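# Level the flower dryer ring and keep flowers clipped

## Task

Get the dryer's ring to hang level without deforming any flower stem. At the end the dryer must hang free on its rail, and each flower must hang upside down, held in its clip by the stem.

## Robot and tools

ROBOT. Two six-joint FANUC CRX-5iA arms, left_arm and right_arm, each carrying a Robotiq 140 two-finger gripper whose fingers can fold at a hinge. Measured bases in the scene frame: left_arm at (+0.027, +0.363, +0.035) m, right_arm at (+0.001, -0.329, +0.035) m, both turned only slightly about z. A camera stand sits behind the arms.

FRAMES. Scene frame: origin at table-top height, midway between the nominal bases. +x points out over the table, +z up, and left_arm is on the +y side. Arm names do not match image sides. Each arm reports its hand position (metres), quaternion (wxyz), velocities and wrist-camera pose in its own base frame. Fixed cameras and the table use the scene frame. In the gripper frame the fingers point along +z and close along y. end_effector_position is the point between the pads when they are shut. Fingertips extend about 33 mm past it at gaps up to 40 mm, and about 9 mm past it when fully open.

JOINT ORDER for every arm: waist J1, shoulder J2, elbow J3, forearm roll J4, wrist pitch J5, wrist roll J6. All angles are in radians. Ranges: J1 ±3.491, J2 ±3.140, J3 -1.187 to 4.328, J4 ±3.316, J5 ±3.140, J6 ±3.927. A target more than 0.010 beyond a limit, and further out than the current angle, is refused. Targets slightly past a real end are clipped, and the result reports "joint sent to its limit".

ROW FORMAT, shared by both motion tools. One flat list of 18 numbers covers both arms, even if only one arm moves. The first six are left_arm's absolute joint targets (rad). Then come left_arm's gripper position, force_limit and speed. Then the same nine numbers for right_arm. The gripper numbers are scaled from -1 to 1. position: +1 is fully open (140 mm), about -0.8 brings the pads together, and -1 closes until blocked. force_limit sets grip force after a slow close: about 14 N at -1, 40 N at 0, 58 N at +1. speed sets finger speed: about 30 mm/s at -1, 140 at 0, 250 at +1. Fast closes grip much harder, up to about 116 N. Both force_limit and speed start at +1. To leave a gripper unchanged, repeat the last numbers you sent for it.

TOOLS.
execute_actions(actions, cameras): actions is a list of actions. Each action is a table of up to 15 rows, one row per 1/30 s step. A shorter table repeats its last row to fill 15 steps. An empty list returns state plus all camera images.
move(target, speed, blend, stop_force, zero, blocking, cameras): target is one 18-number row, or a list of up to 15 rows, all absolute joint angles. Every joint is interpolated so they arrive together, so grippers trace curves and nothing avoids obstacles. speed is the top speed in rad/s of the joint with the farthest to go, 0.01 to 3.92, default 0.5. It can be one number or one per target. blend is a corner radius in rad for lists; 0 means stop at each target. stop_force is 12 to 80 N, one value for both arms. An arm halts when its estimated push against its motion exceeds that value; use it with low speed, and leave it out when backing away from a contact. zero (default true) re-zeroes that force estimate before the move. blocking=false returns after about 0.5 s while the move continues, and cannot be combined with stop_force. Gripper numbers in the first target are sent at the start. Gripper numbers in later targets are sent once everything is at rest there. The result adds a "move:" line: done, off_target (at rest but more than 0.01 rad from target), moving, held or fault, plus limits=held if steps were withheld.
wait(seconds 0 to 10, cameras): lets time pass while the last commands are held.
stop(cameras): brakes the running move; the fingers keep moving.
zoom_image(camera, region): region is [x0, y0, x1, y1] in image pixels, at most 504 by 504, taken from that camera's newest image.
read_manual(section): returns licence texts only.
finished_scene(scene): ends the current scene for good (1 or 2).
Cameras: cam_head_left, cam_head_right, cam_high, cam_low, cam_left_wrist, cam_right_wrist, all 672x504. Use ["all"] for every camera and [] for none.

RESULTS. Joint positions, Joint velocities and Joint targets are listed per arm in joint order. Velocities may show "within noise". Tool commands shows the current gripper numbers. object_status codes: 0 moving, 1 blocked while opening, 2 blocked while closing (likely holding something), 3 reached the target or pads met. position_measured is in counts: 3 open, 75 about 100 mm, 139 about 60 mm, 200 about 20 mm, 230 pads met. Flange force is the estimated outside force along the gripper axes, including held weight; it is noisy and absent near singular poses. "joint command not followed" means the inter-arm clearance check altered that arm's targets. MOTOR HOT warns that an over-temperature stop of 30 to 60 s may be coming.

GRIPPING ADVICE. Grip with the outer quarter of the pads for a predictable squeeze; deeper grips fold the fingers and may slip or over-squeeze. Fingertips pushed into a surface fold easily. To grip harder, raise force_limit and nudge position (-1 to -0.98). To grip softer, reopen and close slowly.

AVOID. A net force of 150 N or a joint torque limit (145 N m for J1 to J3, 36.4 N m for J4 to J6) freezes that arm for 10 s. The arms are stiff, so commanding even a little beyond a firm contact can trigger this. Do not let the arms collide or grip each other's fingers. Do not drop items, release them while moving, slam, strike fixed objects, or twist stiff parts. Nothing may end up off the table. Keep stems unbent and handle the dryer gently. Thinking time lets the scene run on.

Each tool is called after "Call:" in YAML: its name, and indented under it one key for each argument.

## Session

Call:
execute_actions:
  actions: []

Call:
zoom_image:
  camera: "cam_head_left"
  region: [210, 50, 410, 290]

Call:
zoom_image:
  camera: "cam_high"
  region: [190, 170, 460, 390]

Call:
zoom_image:
  camera: "cam_low"
  region: [280, 90, 440, 290]

Call:
zoom_image:
  camera: "cam_head_right"
  region: [210, 50, 410, 290]

Scene clock: 0.00 s.
left_arm: end_effector_position=(+0.3439, -0.2492, +0.3550) position_measured=3 object_status=3 end_effector_quat_wxyz=(-0.003, -0.457, +0.889, +0.037) | right_arm: end_effector_position=(+0.3000, +0.1540, +0.3071) position_measured=3 object_status=3 end_effector_quat_wxyz=(+0.039, +0.977, -0.028, +0.210)
Joint positions: left_arm=[-0.357 0.039 0.326 -0.049 -1.916 -0.279] | right_arm=[1.386 -0.544 -0.448 0.432 -1.669 0.169]
Joint velocities: within noise
Flange force (N): no reading
Joint targets: left_arm=[-0.357 0.039 0.326 -0.049 -1.916 -0.279] | right_arm=[1.386 -0.544 -0.448 0.432 -1.669 0.169]
Tool commands: left_gripper/position=+1.0 left_gripper/force_limit=+1.0 left_gripper/speed=+1.0 right_gripper/position=+1.0 right_gripper/force_limit=+1.0 right_gripper/speed=+1.0
camera_calibration:
cam_left_wrist: T_world_to_cam=[[-0.814105, 0.575214, 0.0797654, 0.402968], [0.562218, 0.746304, 0.356289, -0.127351], [0.145413, 0.334902, -0.930965, 0.507446], [0, 0, 0, 1]] pos_world=[0.325868, -0.306695, 0.485645]
cam_right_wrist: T_world_to_cam=[[-0.0697027, -0.996849, 0.0378707, 0.17677], [-0.993468, 0.0659279, -0.0931411, 0.320978], [0.0903508, -0.0441155, -0.994932, 0.431443], [0, 0, 0, 1]] pos_world=[0.292221, 0.174085, 0.452459]

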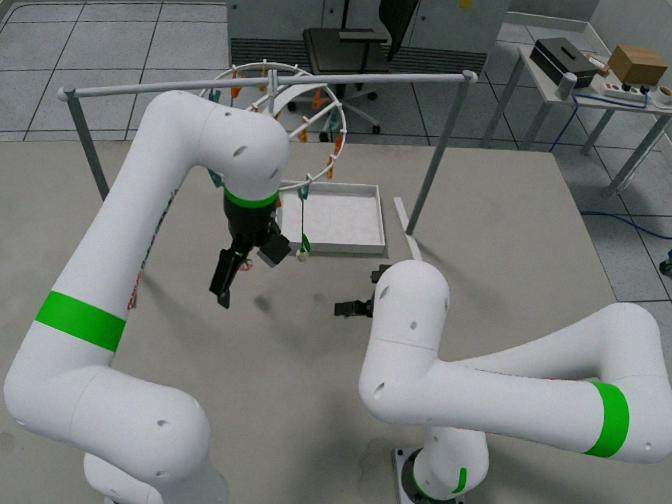

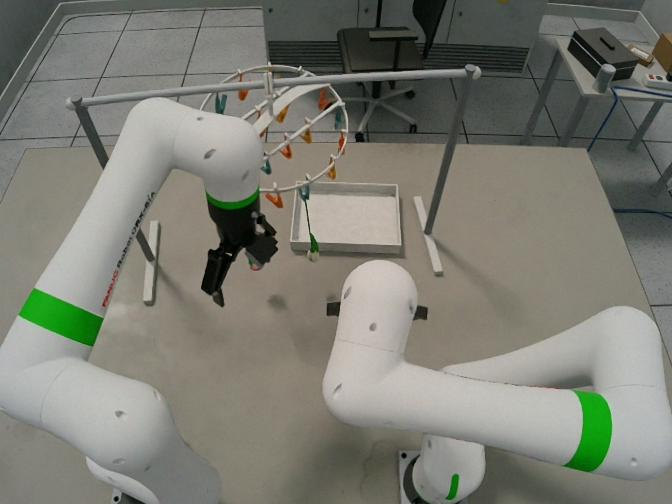

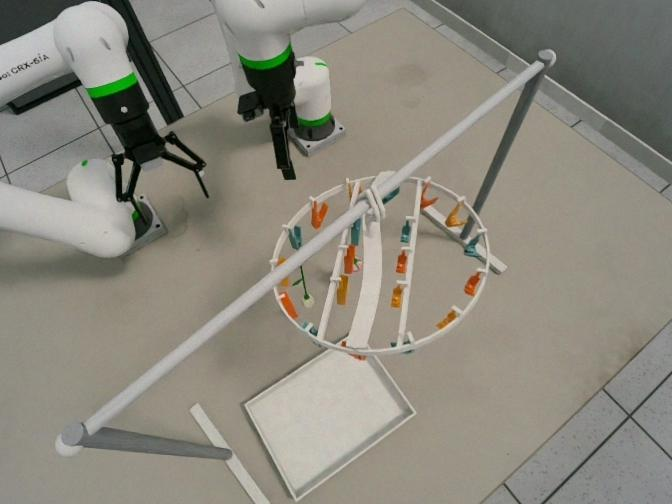

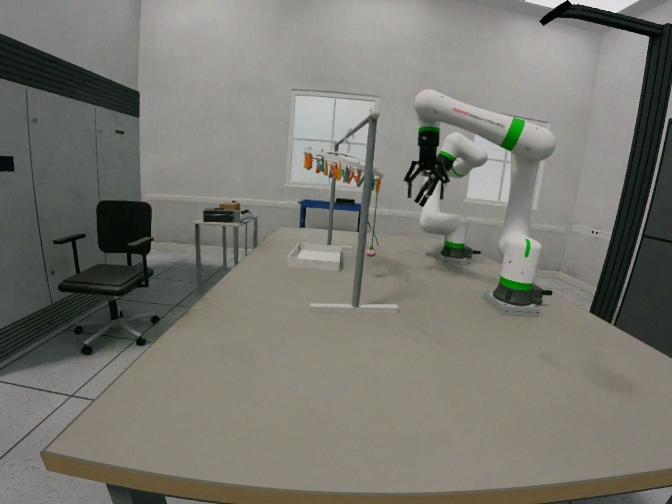

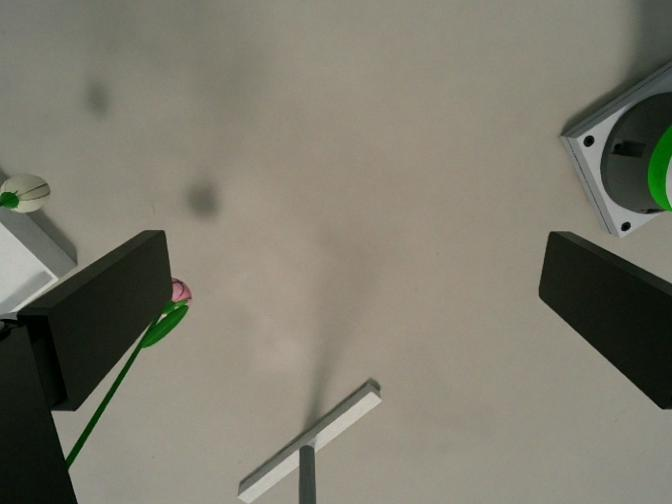

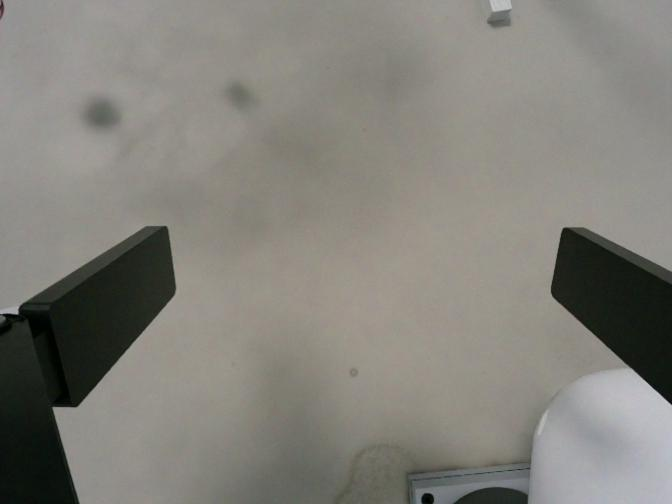

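Scaled by 2.100 from the camera's 672x504 image, which has a finer 960x720 frame.

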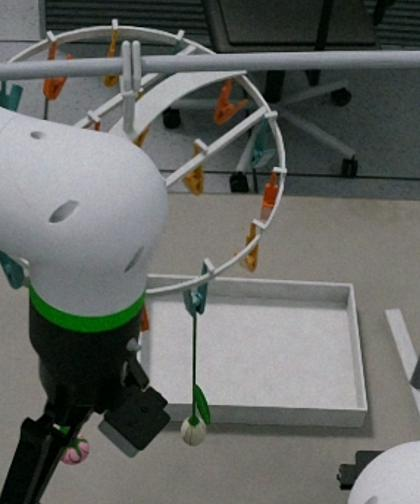

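Scaled by 1.867 from the camera's 672x504 image, which has a finer 960x720 frame.

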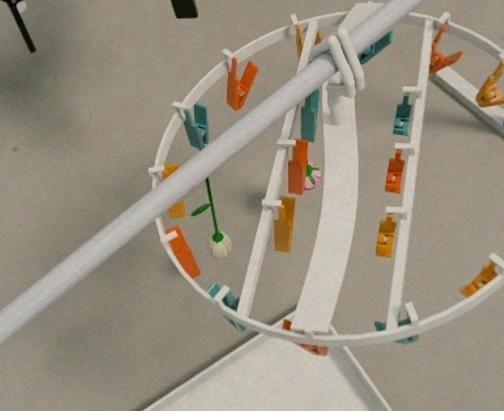

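Scaled by 2.520 from the camera's 672x504 image, which has a finer 960x720 frame.

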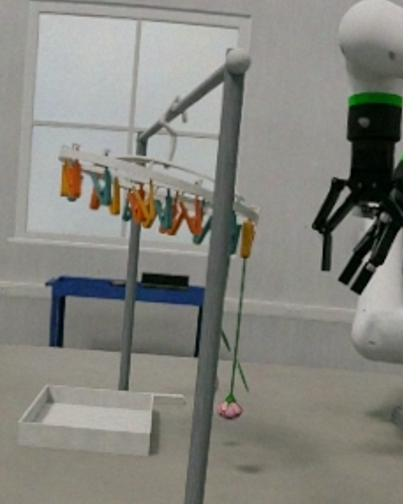

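Scaled by 2.100 from the camera's 672x504 image, which has a finer 960x720 frame.

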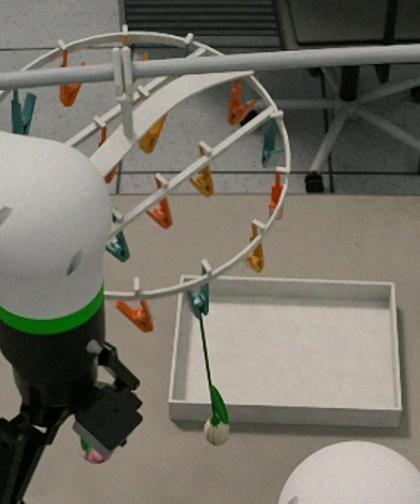

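Call:
move:
  target:
    - [-0.357,0.039,0.326,-0.049,-1.916,-0.279,1,0,0,-0.2,-0.4,-0.4,0.3,-1.5,0,1,0,0]
    - [-0.357,0.039,0.326,-0.049,-1.916,-0.279,1,0,0,-0.55,-0.1,-0.4,-1.3,-1.5,0.5,1,0,0]
    - [-0.357,0.039,0.326,-0.049,-1.916,-0.279,1,0,0,-0.538,0.255,-0.367,-1.563,-1.581,0.62,1,0,0]
  blend: [0.2,0.15,0]
  speed: 0.9
  cameras: ["cam_right_wrist"]

Scene clock: 48.90 s.
left_arm: end_effector_position=(+0.3439, -0.2493, +0.3548) position_measured=3 object_status=3 end_effector_quat_wxyz=(-0.003, -0.457, +0.889, +0.037) | right_arm: end_effector_position=(+0.5021, +0.1144, +0.2254) position_measured=3 object_status=3 end_effector_quat_wxyz=(+0.612, -0.353, +0.613, +0.354)
Joint positions: left_arm=[-0.357 0.039 0.326 -0.049 -1.916 -0.279] | right_arm=[-0.538 0.255 -0.367 -1.563 -1.581 0.62]
Flange force (N): left_arm=[-0.9 -0.1 0.2] | right_arm=[5.1 -4.3 -1.6]
Joint targets: left_arm=[-0.357 0.039 0.326 -0.049 -1.916 -0.279] | right_arm=[-0.538 0.255 -0.367 -1.563 -1.581 0.620]
move: done; blend cut to 0 rad at target 1
camera_calibration:
cam_right_wrist: T_world_to_cam=[[-0.852592, 0.522467, 0.0106771, 0.379892], [-0.161499, -0.282865, 0.945466, -0.0951183], [0.496995, 0.804373, 0.325547, -0.268658], [0, 0, 0, 1]] pos_world=[0.442053, -0.00928573, 0.173336]
Images, in order (width x height): cam_right_wrist 672x504.

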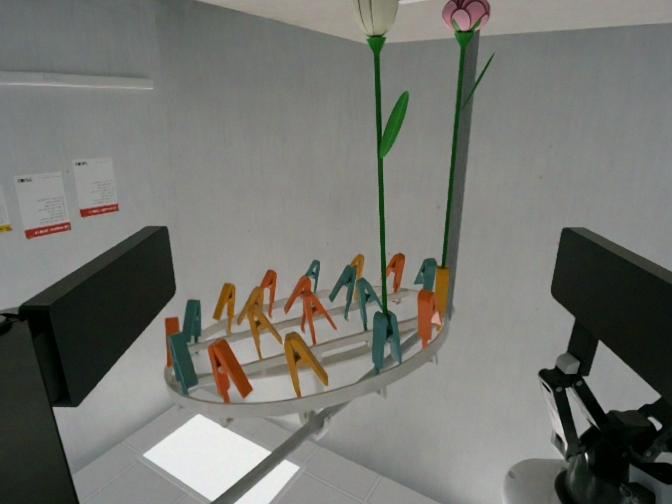

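Call:
move:
  target:
    - [-1.2,-0.1,0.1,-0.9,-1.9,0,-0.16,0,0,-0.538,0.255,-0.367,-1.563,-1.581,0.62,1,0,0]
    - [-1.339,0.6196,0.288,-1.81,-1.8675,0.26,-0.16,0,0,-0.538,0.255,-0.367,-1.563,-1.581,0.62,1,0,0]
  blend: [0.1,0]
  speed: 0.7
  cameras: ["cam_left_wrist","cam_head_left","cam_head_right","cam_high","cam_low"]

Call:
zoom_image:
  camera: "cam_head_left"
  region: [190, 40, 370, 290]

Call:
zoom_image:
  camera: "cam_low"
  region: [290, 120, 410, 260]

Call:
zoom_image:
  camera: "cam_high"
  region: [250, 160, 510, 370]

Scene clock: 84.13 s.
left_arm: end_effector_position=(+0.4744, -0.4339, +0.3697) position_measured=149 object_status=3 end_effector_quat_wxyz=(+0.789, -0.130, +0.573, +0.180) | right_arm: end_effector_position=(+0.5021, +0.1144, +0.2254) position_measured=3 object_status=3 end_effector_quat_wxyz=(+0.612, -0.353, +0.613, +0.354)
Joint positions: left_arm=[-1.339 0.62 0.288 -1.81 -1.868 0.26] | right_arm=[-0.538 0.255 -0.367 -1.563 -1.581 0.62]
Flange force (N): left_arm=[-1.7 -2.2 0.0] | right_arm=[4.1 -3.7 -1.0]
Joint targets: left_arm=[-1.339 0.620 0.288 -1.810 -1.867 0.260] | right_arm=[-0.538 0.255 -0.367 -1.563 -1.581 0.620]
move: done
camera_calibration:
cam_left_wrist: T_world_to_cam=[[-0.441188, 0.897396, -0.00582504, 0.608749], [-0.545421, -0.26298, 0.795838, -0.143211], [0.712649, 0.354291, 0.605482, -0.264772], [0, 0, 0, 1]] pos_world=[0.379152, -0.490144, 0.277833]
Images, in order (width x height): cam_head_left 672x504, cam_head_right 672x504, cam_high 672x504, cam_low 672x504, cam_left_wrist 672x504.

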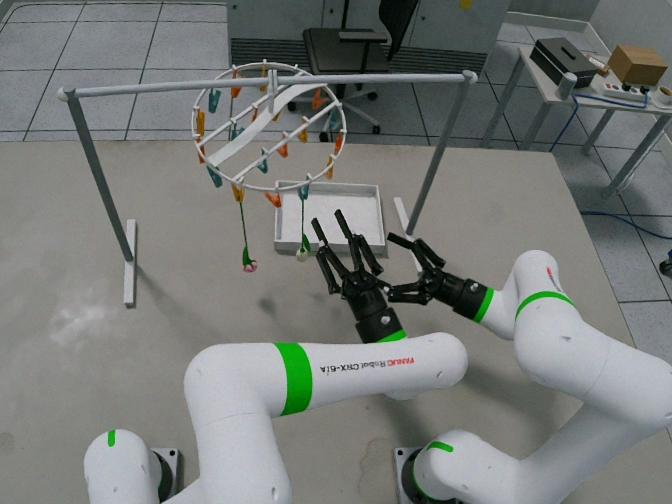

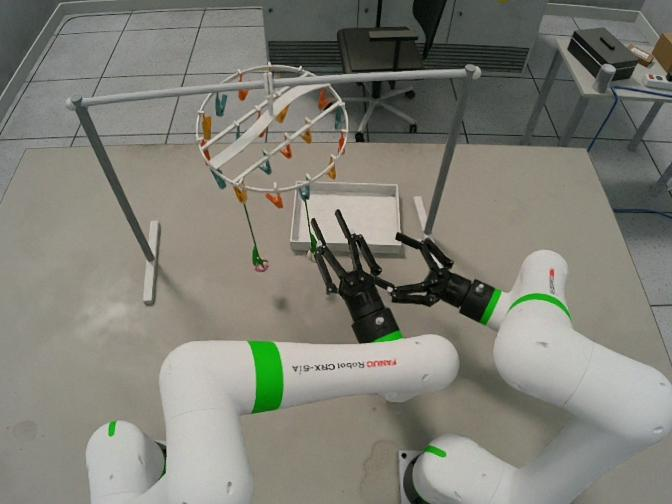

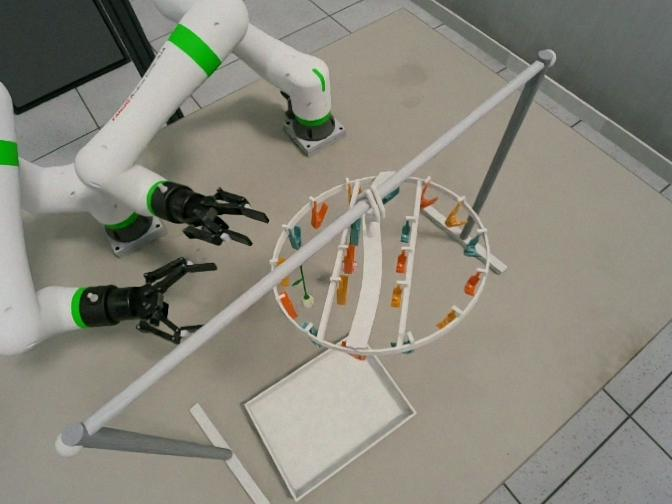

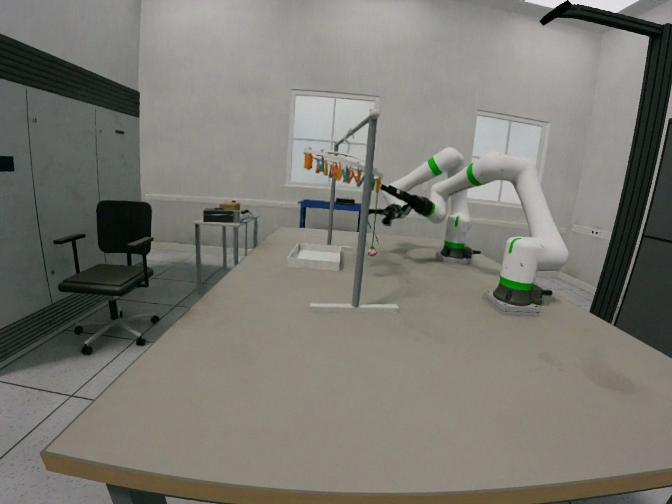

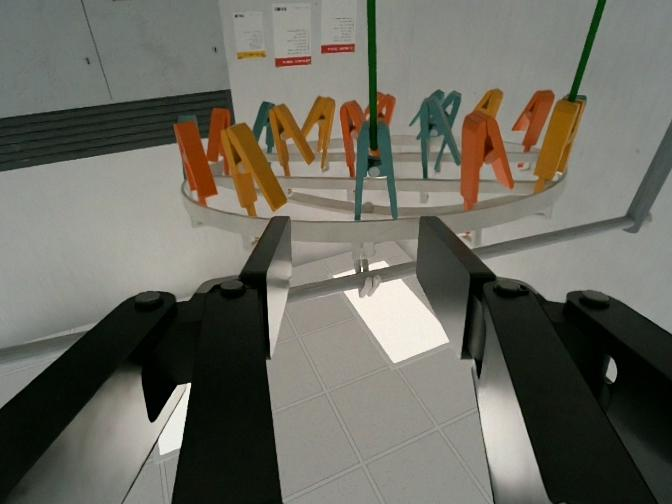

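Scaled by 2.016 from the camera's 672x504 image, which has a finer 960x720 frame.

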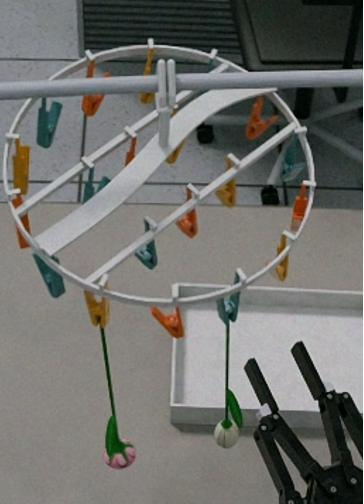

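Scaled by 3.600 from the camera's 672x504 image, which has a finer 960x720 frame.

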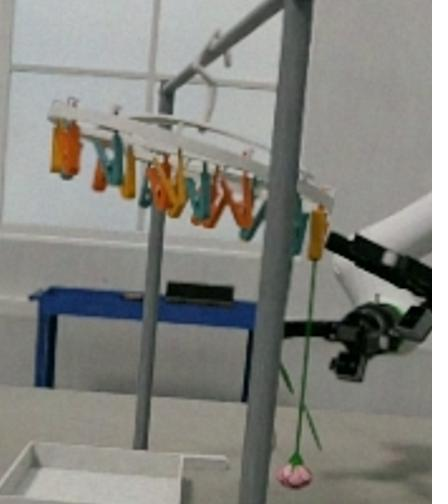

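Scaled by 1.938 from the camera's 672x504 image, which has a finer 960x720 frame.

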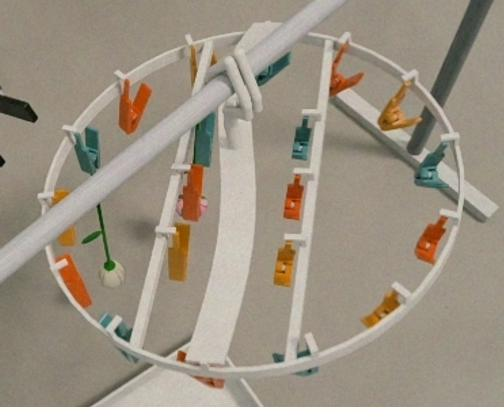

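Call:
move:
  target:
    - [-1.339,0.6196,0.288,-1.81,-1.8675,0.26,-0.26,-1,0,-0.107,0.4494,-0.0332,-1.6436,-1.433,0.49,1,0,0]
  speed: 0.3
  cameras: ["cam_left_wrist","cam_right_wrist","cam_high"]

Call:
zoom_image:
  camera: "cam_high"
  region: [190, 200, 390, 370]

Scene clock: 119.47 s.
left_arm: end_effector_position=(+0.4744, -0.4339, +0.3697) position_measured=162 object_status=3 end_effector_quat_wxyz=(+0.789, -0.130, +0.573, +0.180) | right_arm: end_effector_position=(+0.5896, +0.3004, +0.2399) position_measured=3 object_status=3 end_effector_quat_wxyz=(+0.562, -0.431, +0.561, +0.430)
Joint positions: left_arm=[-1.339 0.62 0.288 -1.81 -1.867 0.26] | right_arm=[-0.107 0.449 -0.033 -1.644 -1.433 0.49]
Flange force (N): left_arm=[-1.7 -1.8 0.6] | right_arm=[3.8 -4.6 0.1]
Joint targets: left_arm=[-1.339 0.620 0.288 -1.810 -1.867 0.260] | right_arm=[-0.107 0.449 -0.033 -1.644 -1.433 0.490]
move: done
camera_calibration:
cam_left_wrist: T_world_to_cam=[[-0.441172, 0.897404, -0.00569908, 0.608711], [-0.545457, -0.263098, 0.795774, -0.143158], [0.712631, 0.354182, 0.605567, -0.264782], [0, 0, 0, 1]] pos_world=[0.379152, -0.490144, 0.277733]
cam_right_wrist: T_world_to_cam=[[-0.958966, 0.283448, 0.00638997, 0.49264], [-0.0866423, -0.314441, 0.945315, -0.0767116], [0.269957, 0.905971, 0.326097, -0.363302], [0, 0, 0, 1]] pos_world=[0.563855, 0.165382, 0.18784]
Images, in order (width x height): cam_high 672x504, cam_left_wrist 672x504, cam_right_wrist 672x504.

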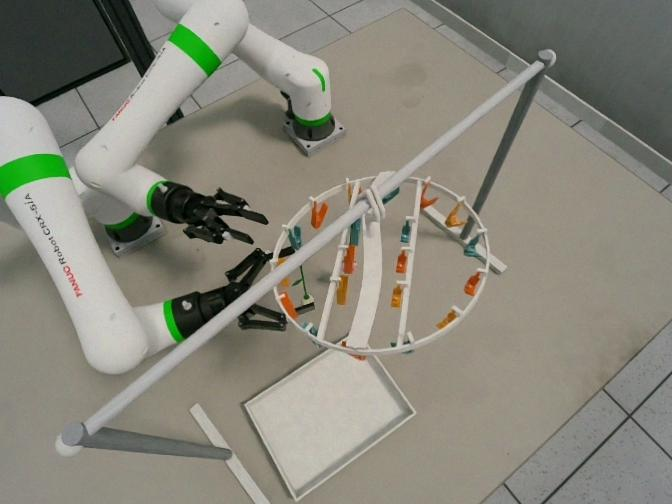

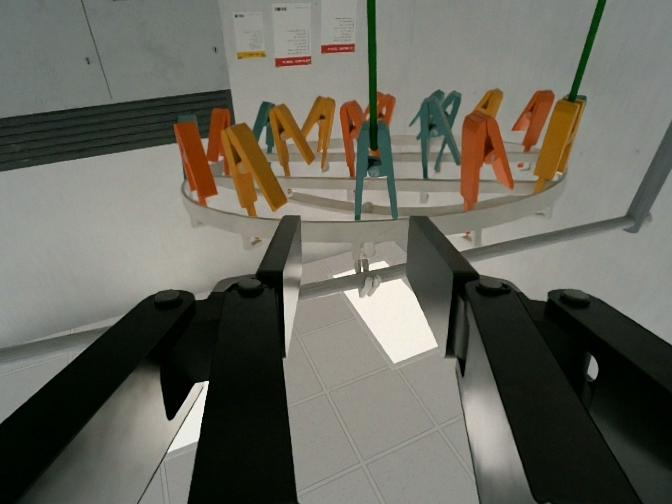

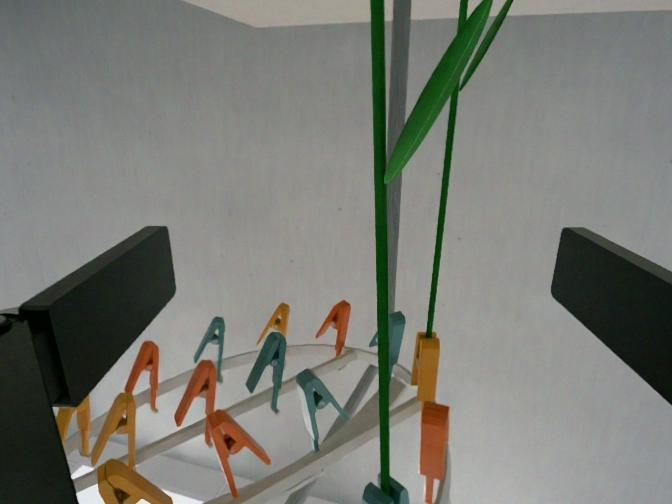

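Scaled by 2.520 from the camera's 672x504 image, which has a finer 960x720 frame.

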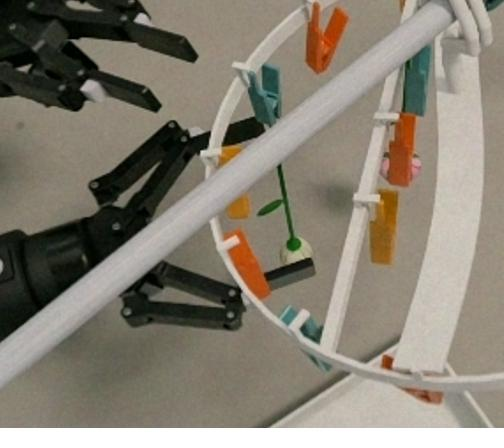

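Call:
move:
  target:
    - [-1.339,0.6196,0.288,-1.81,-1.8675,0.26,-0.26,-1,0,-0.107,0.4494,-0.0332,-1.6436,-1.45,0.49,1,0,0]
    - [-1.339,0.6196,0.288,-1.81,-1.8675,0.26,-0.26,-1,0,-0.107,0.4494,-0.0332,-1.6436,-1.45,0.49,-1,-1,-1]
  speed: 0.3
  cameras: ["cam_left_wrist","cam_right_wrist"]

Scene clock: 132.00 s.
left_arm: end_effector_position=(+0.4744, -0.4339, +0.3697) position_measured=162 object_status=3 end_effector_quat_wxyz=(+0.789, -0.130, +0.573, +0.180) | right_arm: end_effector_position=(+0.5844, +0.3018, +0.2428) position_measured=224 object_status=2 end_effector_quat_wxyz=(+0.561, -0.433, +0.555, +0.435)
Joint positions: left_arm=[-1.339 0.62 0.288 -1.81 -1.867 0.26] | right_arm=[-0.107 0.449 -0.033 -1.644 -1.45 0.49]
Flange force (N): left_arm=[-1.8 -2.1 0.6] | right_arm=[4.2 -3.4 -0.5]
Joint targets: left_arm=[-1.339 0.620 0.288 -1.810 -1.867 0.260] | right_arm=[-0.107 0.449 -0.033 -1.644 -1.450 0.490]
move: done
camera_calibration:
cam_left_wrist: T_world_to_cam=[[-0.441172, 0.897404, -0.00569908, 0.608711], [-0.545457, -0.263098, 0.795774, -0.143158], [0.712631, 0.354182, 0.605567, -0.264782], [0, 0, 0, 1]] pos_world=[0.379152, -0.490144, 0.277733]
cam_right_wrist: T_world_to_cam=[[-0.963139, 0.268926, 0.00656004, 0.49403], [-0.0837662, -0.322998, 0.942685, -0.0778087], [0.255631, 0.907387, 0.333619, -0.357924], [0, 0, 0, 1]] pos_world=[0.560798, 0.166786, 0.189518]
Images, in order (width x height): cam_left_wrist 672x504, cam_right_wrist 672x504.

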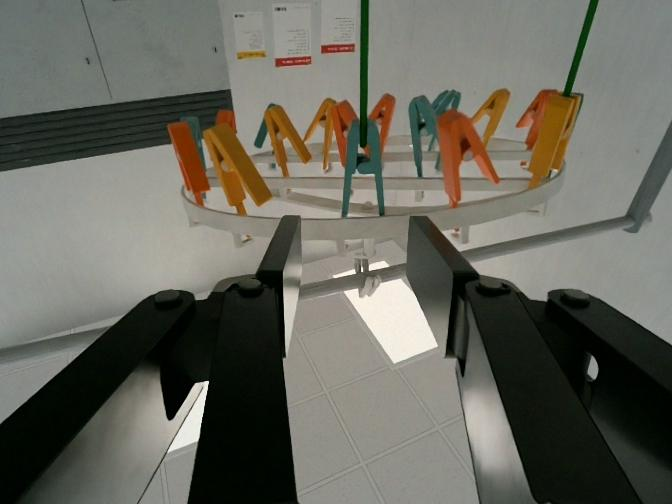

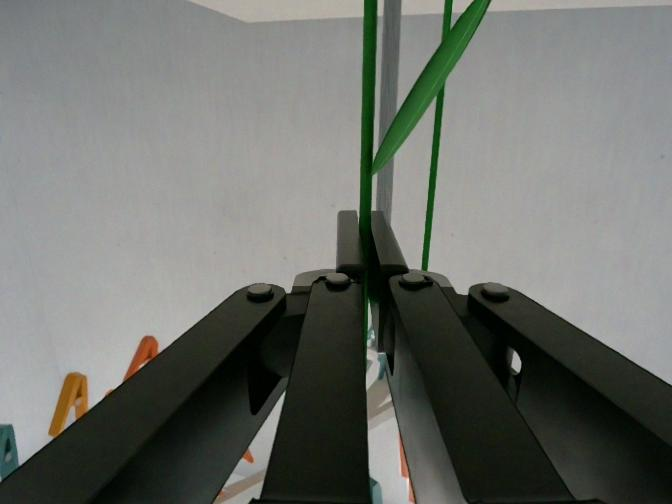

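Call:
move:
  target:
    - [-1.339,0.648,0.288,-1.81,-1.8675,0.26,-0.26,-1,0,-0.107,0.4494,-0.0332,-1.6436,-1.45,0.49,-1,-1,-1]
    - [-1.1863,0.574,0.2475,-1.855,-1.7191,0.2706,-0.26,-1,0,-0.107,0.4494,-0.0332,-1.6436,-1.45,0.49,-1,-1,-1]
  speed: 0.12
  cameras: ["cam_left_wrist","cam_head_left"]

Call:
zoom_image:
  camera: "cam_left_wrist"
  region: [200, 100, 500, 400]

Scene clock: 148.83 s.
left_arm: end_effector_position=(+0.5620, -0.3894, +0.3837) position_measured=162 object_status=3 end_effector_quat_wxyz=(+0.788, -0.120, +0.575, +0.186) | right_arm: end_effector_position=(+0.5844, +0.3018, +0.2428) position_measured=224 object_status=2 end_effector_quat_wxyz=(+0.561, -0.433, +0.555, +0.435)
Joint positions: left_arm=[-1.186 0.574 0.248 -1.855 -1.719 0.271] | right_arm=[-0.107 0.449 -0.033 -1.644 -1.45 0.49]
Flange force (N): left_arm=[-1.7 -1.9 0.4] | right_arm=[4.4 -3.8 -0.6]
Joint targets: left_arm=[-1.186 0.574 0.247 -1.855 -1.719 0.271] | right_arm=[-0.107 0.449 -0.033 -1.644 -1.450 0.490]
move: done
camera_calibration:
cam_left_wrist: T_world_to_cam=[[-0.440404, 0.897625, 0.0177287, 0.598133], [-0.538114, -0.27972, 0.795104, -0.105185], [0.718664, 0.340627, 0.606214, -0.360439], [0, 0, 0, 1]] pos_world=[0.465853, -0.443546, 0.291531]
Images, in order (width x height): cam_head_left 672x504, cam_left_wrist 672x504.

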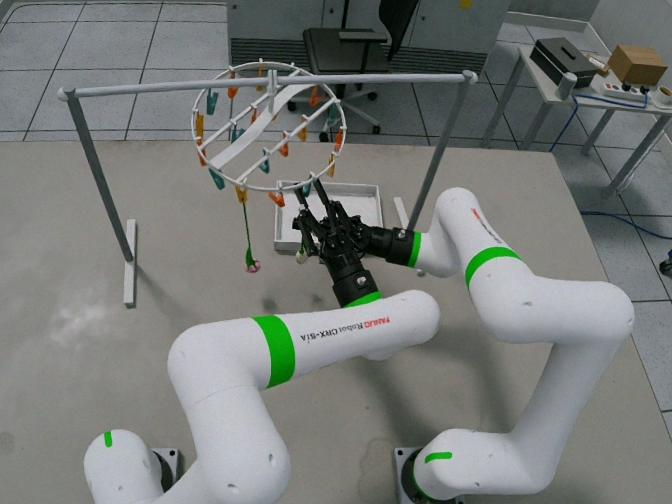

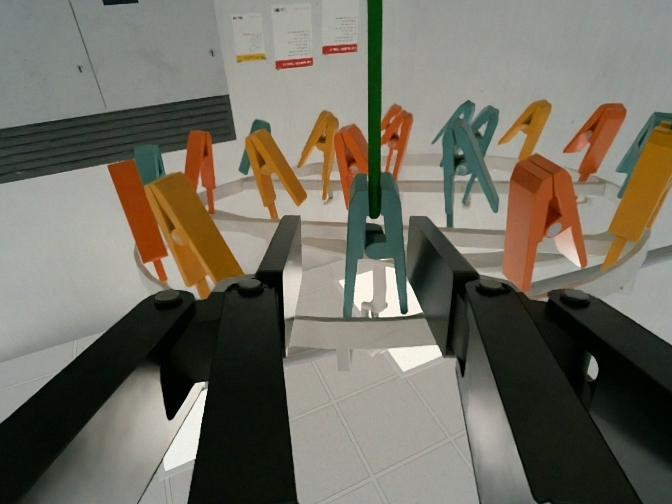

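Scaled by 1.680 from the camera's 672x504 image, which has a finer 960x720 frame.

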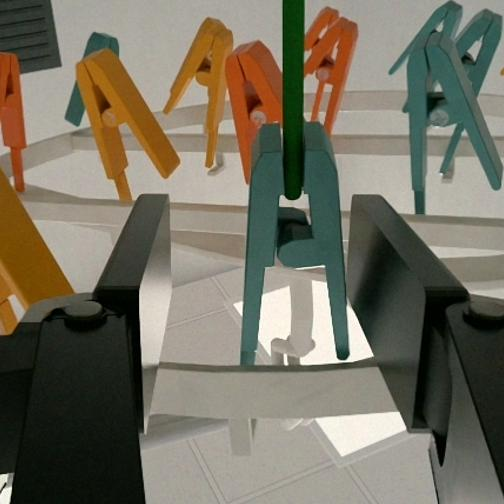

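Call:
move:
  target:
    - [-1.173,0.574,0.2455,-1.859,-1.706,0.271,-0.26,-1,0,-0.107,0.4494,-0.0332,-1.6436,-1.45,0.49,-1,-1,-1]
    - [-1.173,0.559,0.2455,-1.859,-1.706,0.271,-0.26,-1,0,-0.107,0.4494,-0.0332,-1.6436,-1.45,0.49,-1,-1,-1]
    - [-1.173,0.559,0.2455,-1.859,-1.706,0.271,-1,-1,-1,-0.107,0.4494,-0.0332,-1.6436,-1.45,0.49,-1,-1,-1]
  speed: 0.08
  cameras: ["cam_left_wrist"]

Call:
zoom_image:
  camera: "cam_left_wrist"
  region: [200, 100, 500, 400]

Scene clock: 157.13 s.
left_arm: end_effector_position=(+0.5684, -0.3830, +0.3918) position_measured=200 object_status=2 end_effector_quat_wxyz=(+0.788, -0.124, +0.574, +0.183) | right_arm: end_effector_position=(+0.5844, +0.3018, +0.2428) position_measured=224 object_status=2 end_effector_quat_wxyz=(+0.561, -0.433, +0.555, +0.435)
Joint positions: left_arm=[-1.173 0.559 0.246 -1.859 -1.706 0.271] | right_arm=[-0.107 0.449 -0.033 -1.644 -1.45 0.49]
Flange force (N): left_arm=[-1.6 -2.3 0.4] | right_arm=[4.2 -4.7 -0.7]
Joint targets: left_arm=[-1.173 0.559 0.245 -1.859 -1.706 0.271] | right_arm=[-0.107 0.449 -0.033 -1.644 -1.450 0.490]
move: done
camera_calibration:
cam_left_wrist: T_world_to_cam=[[-0.440423, 0.897754, 0.00804478, 0.598969], [-0.541003, -0.272537, 0.795638, -0.102209], [0.71648, 0.346065, 0.605719, -0.368536], [0, 0, 0, 1]] pos_world=[0.472553, -0.438045, 0.299732]
Images, in order (width x height): cam_left_wrist 672x504.

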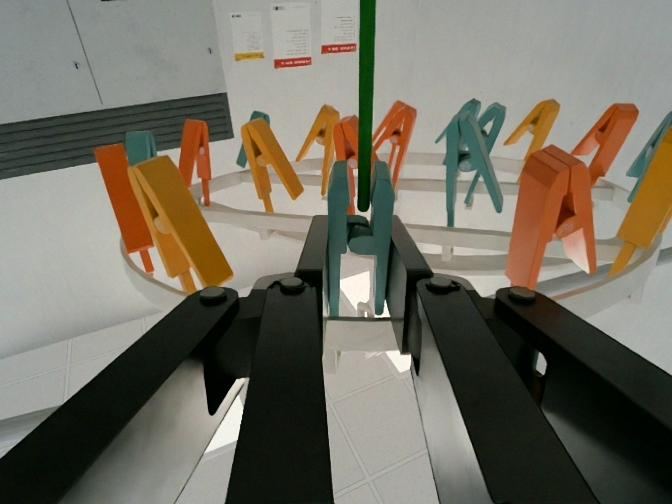

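Scaled by 1.680 from the camera's 672x504 image, which has a finer 960x720 frame.

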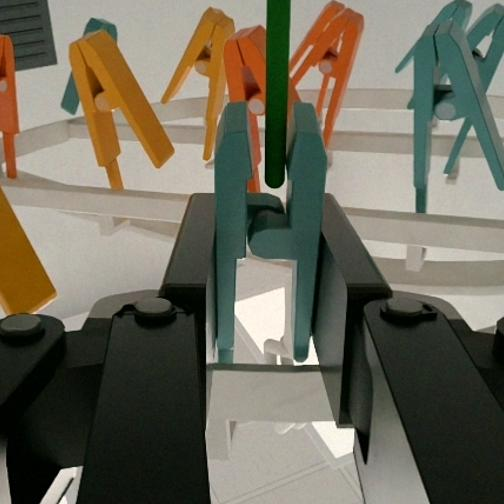

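Call:
move:
  target:
    - [-1.173,0.559,0.2455,-1.859,-1.706,0.271,-1,-1,-1,-0.1077,0.5365,-0.0384,-1.6453,-1.456,0.5787,-1,-1,-1]
  speed: 0.08
  cameras: ["cam_left_wrist","cam_low"]

Scene clock: 168.57 s.
left_arm: end_effector_position=(+0.5684, -0.3830, +0.3918) position_measured=200 object_status=2 end_effector_quat_wxyz=(+0.788, -0.124, +0.574, +0.183) | right_arm: end_effector_position=(+0.5844, +0.3018, +0.1947) position_measured=224 object_status=2 end_effector_quat_wxyz=(+0.557, -0.435, +0.557, +0.435)
Joint positions: left_arm=[-1.173 0.559 0.246 -1.859 -1.706 0.271] | right_arm=[-0.108 0.536 -0.038 -1.645 -1.456 0.579]
Flange force (N): left_arm=[-1.8 -1.1 0.8] | right_arm=[4.6 -4.5 -1.2]
Joint targets: left_arm=[-1.173 0.559 0.245 -1.859 -1.706 0.271] | right_arm=[-0.108 0.536 -0.038 -1.645 -1.456 0.579]
move: done
camera_calibration:
cam_left_wrist: T_world_to_cam=[[-0.440447, 0.897742, 0.00807968, 0.598965], [-0.540984, -0.272576, 0.795638, -0.102156], [0.71648, 0.346065, 0.605719, -0.368476], [0, 0, 0, 1]] pos_world=[0.472553, -0.438045, 0.299632]
Images, in order (width x height): cam_low 672x504, cam_left_wrist 672x504.

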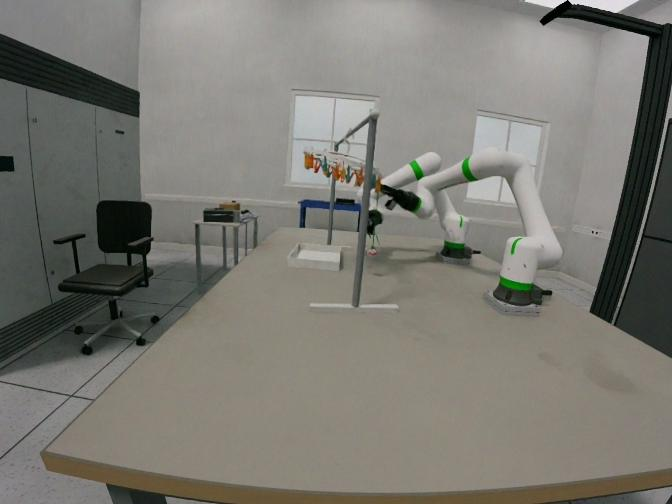

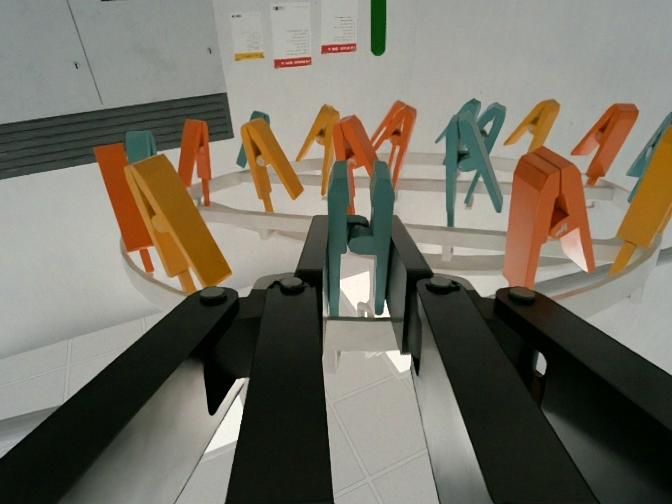

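Call:
move:
  target:
    - [-1.173,0.559,0.2455,-1.859,-1.706,0.271,-0.26,-1,-1,-0.1077,0.5365,-0.0384,-1.6453,-1.456,0.5787,-1,-1,-1]
    - [-1.173,0.576,0.2455,-1.859,-1.706,0.271,-0.26,-1,-1,-0.1077,0.5365,-0.0384,-1.6453,-1.456,0.5787,-1,-1,-1]
    - [-1.339,0.648,0.288,-1.81,-1.8675,0.26,-0.26,-1,-1,-0.1077,0.5365,-0.0384,-1.6453,-1.456,0.5787,-1,-1,-1]
    - [-1.339,0.648,0.288,-1.81,-1.8675,0.26,-0.26,-1,-1,-0.5074,0.507,-0.0096,-1.711,-1.33,0.533,-1,-1,-1]
  speed: [0.1,0.1,0.15,0.2]
  cameras: ["cam_low","cam_high","cam_head_left","cam_head_right"]

Call:
move:
  target:
    - [-1.0315,0.8954,-0.0906,-2.516,-1.825,1.138,-0.16,-1,-1,-0.5074,0.507,-0.0096,-1.711,-1.33,0.533,-1,-1,-1]
    - [-0.8454,0.7836,-0.096,-2.617,-1.6947,1.1414,-0.16,-1,-1,-0.5074,0.507,-0.0096,-1.711,-1.33,0.533,-1,-1,-1]
  speed: 0.3
  cameras: ["cam_left_wrist","cam_low","cam_high"]

Call:
zoom_image:
  camera: "cam_low"
  region: [290, 120, 410, 260]

Call:
zoom_image:
  camera: "cam_high"
  region: [250, 160, 510, 370]

Scene clock: 214.37 s.
left_arm: end_effector_position=(+0.4756, -0.4388, +0.3545) position_measured=162 object_status=3 end_effector_quat_wxyz=(+0.789, -0.118, +0.573, +0.188) | right_arm: end_effector_position=(+0.7061, +0.0205, +0.2192) position_measured=224 object_status=2 end_effector_quat_wxyz=(+0.653, -0.270, +0.653, +0.271)
Joint positions: left_arm=[-1.339 0.648 0.288 -1.81 -1.868 0.26] | right_arm=[-0.507 0.507 -0.01 -1.711 -1.33 0.533]
Flange force (N): left_arm=[-1.2 -3.8 -0.2] | right_arm=[4.9 -4.2 0.4]
Joint targets: left_arm=[-1.339 0.648 0.288 -1.810 -1.867 0.260] | right_arm=[-0.507 0.507 -0.010 -1.711 -1.330 0.533]
move: done
Images, in order (width x height): cam_head_left 672x504, cam_head_right 672x504, cam_high 672x504, cam_low 672x504.

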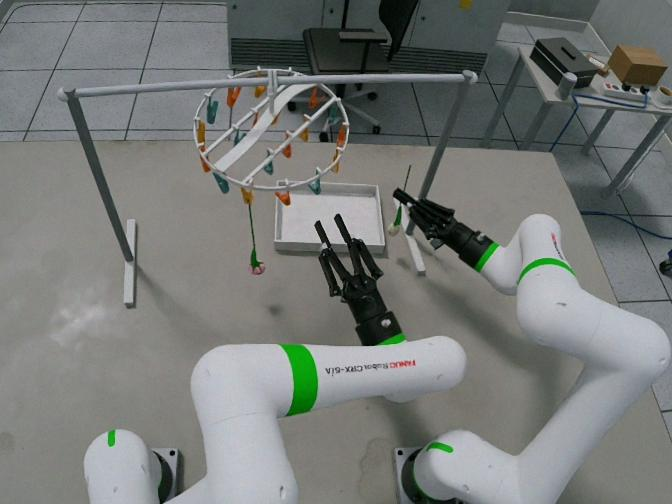

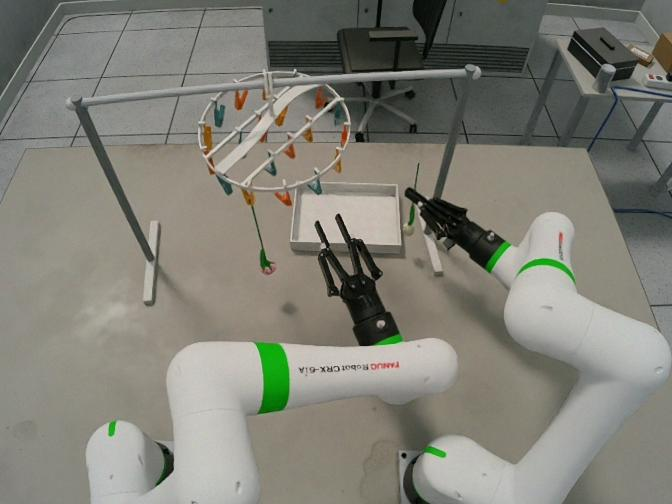

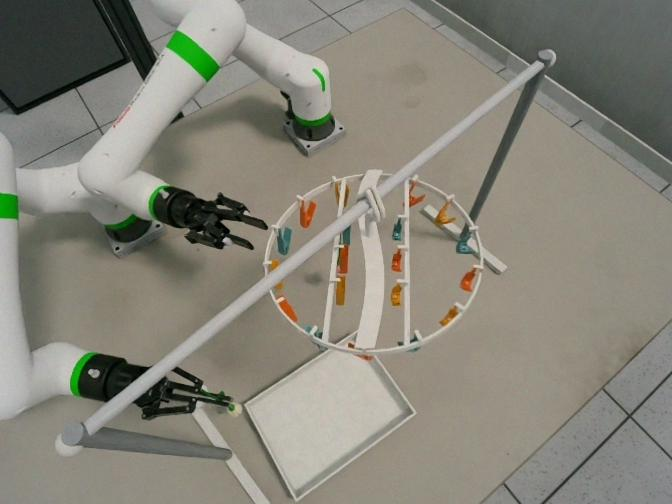

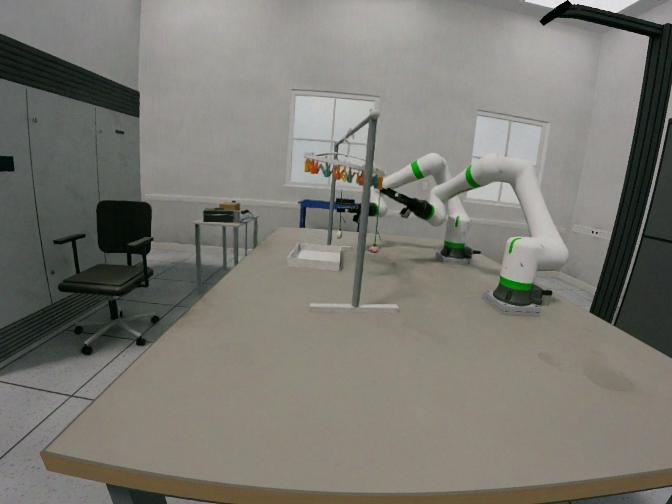

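Scene clock: 218.57 s.
left_arm: end_effector_position=(+0.6952, -0.3475, +0.3317) position_measured=149 object_status=3 end_effector_quat_wxyz=(+0.904, +0.029, +0.422, -0.063) | right_arm: end_effector_position=(+0.7061, +0.0205, +0.2192) position_measured=224 object_status=2 end_effector_quat_wxyz=(+0.653, -0.270, +0.653, +0.271)
Joint positions: left_arm=[-0.845 0.784 -0.096 -2.617 -1.695 1.141] | right_arm=[-0.507 0.507 -0.01 -1.711 -1.33 0.533]
Flange force (N): left_arm=[-0.5 0.0 1.2] | right_arm=[4.9 -4.9 0.2]
Joint targets: left_arm=[-0.845 0.784 -0.096 -2.617 -1.695 1.141] | right_arm=[-0.507 0.507 -0.010 -1.711 -1.330 0.533]
move: done
camera_calibration:
cam_left_wrist: T_world_to_cam=[[0.132875, 0.991075, -0.0106587, 0.26345], [-0.850953, 0.119589, 0.511446, 0.469859], [0.508156, -0.0588886, 0.859249, -0.515275], [0, 0, 0, 1]] pos_world=[0.626662, -0.347633, 0.205251]
Images, in order (width x height): cam_high 672x504, cam_low 672x504, cam_left_wrist 672x504.

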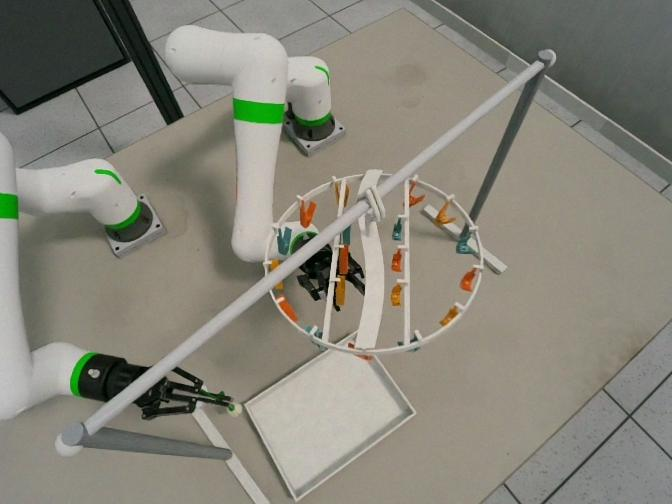

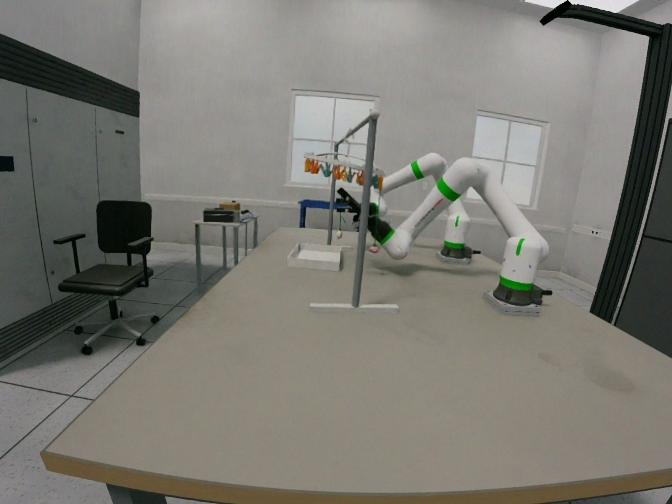

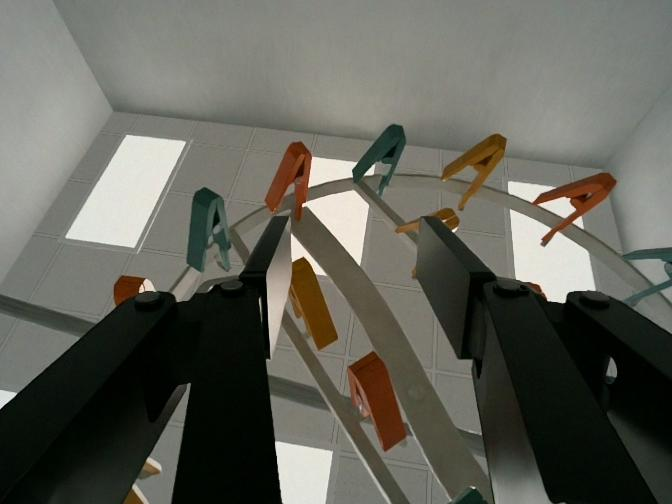

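Scaled by 3.600 from the camera's 672x504 image, which has a finer 960x720 frame.

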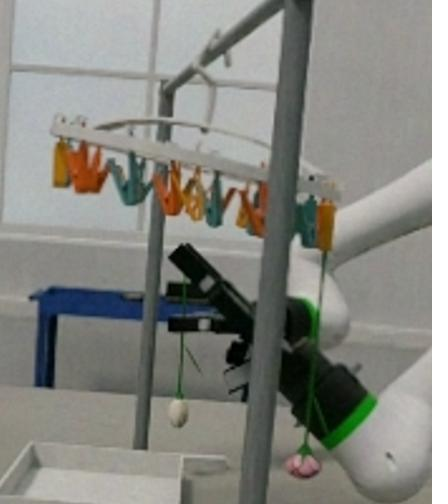

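Scaled by 1.938 from the camera's 672x504 image, which has a finer 960x720 frame.

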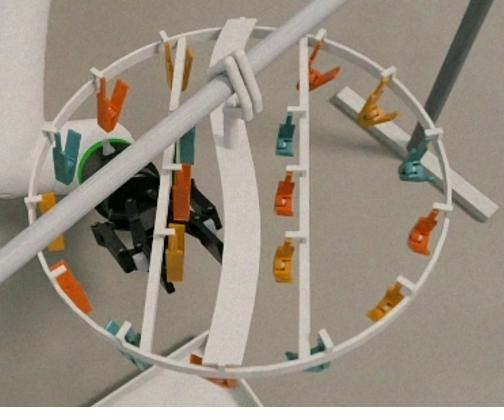

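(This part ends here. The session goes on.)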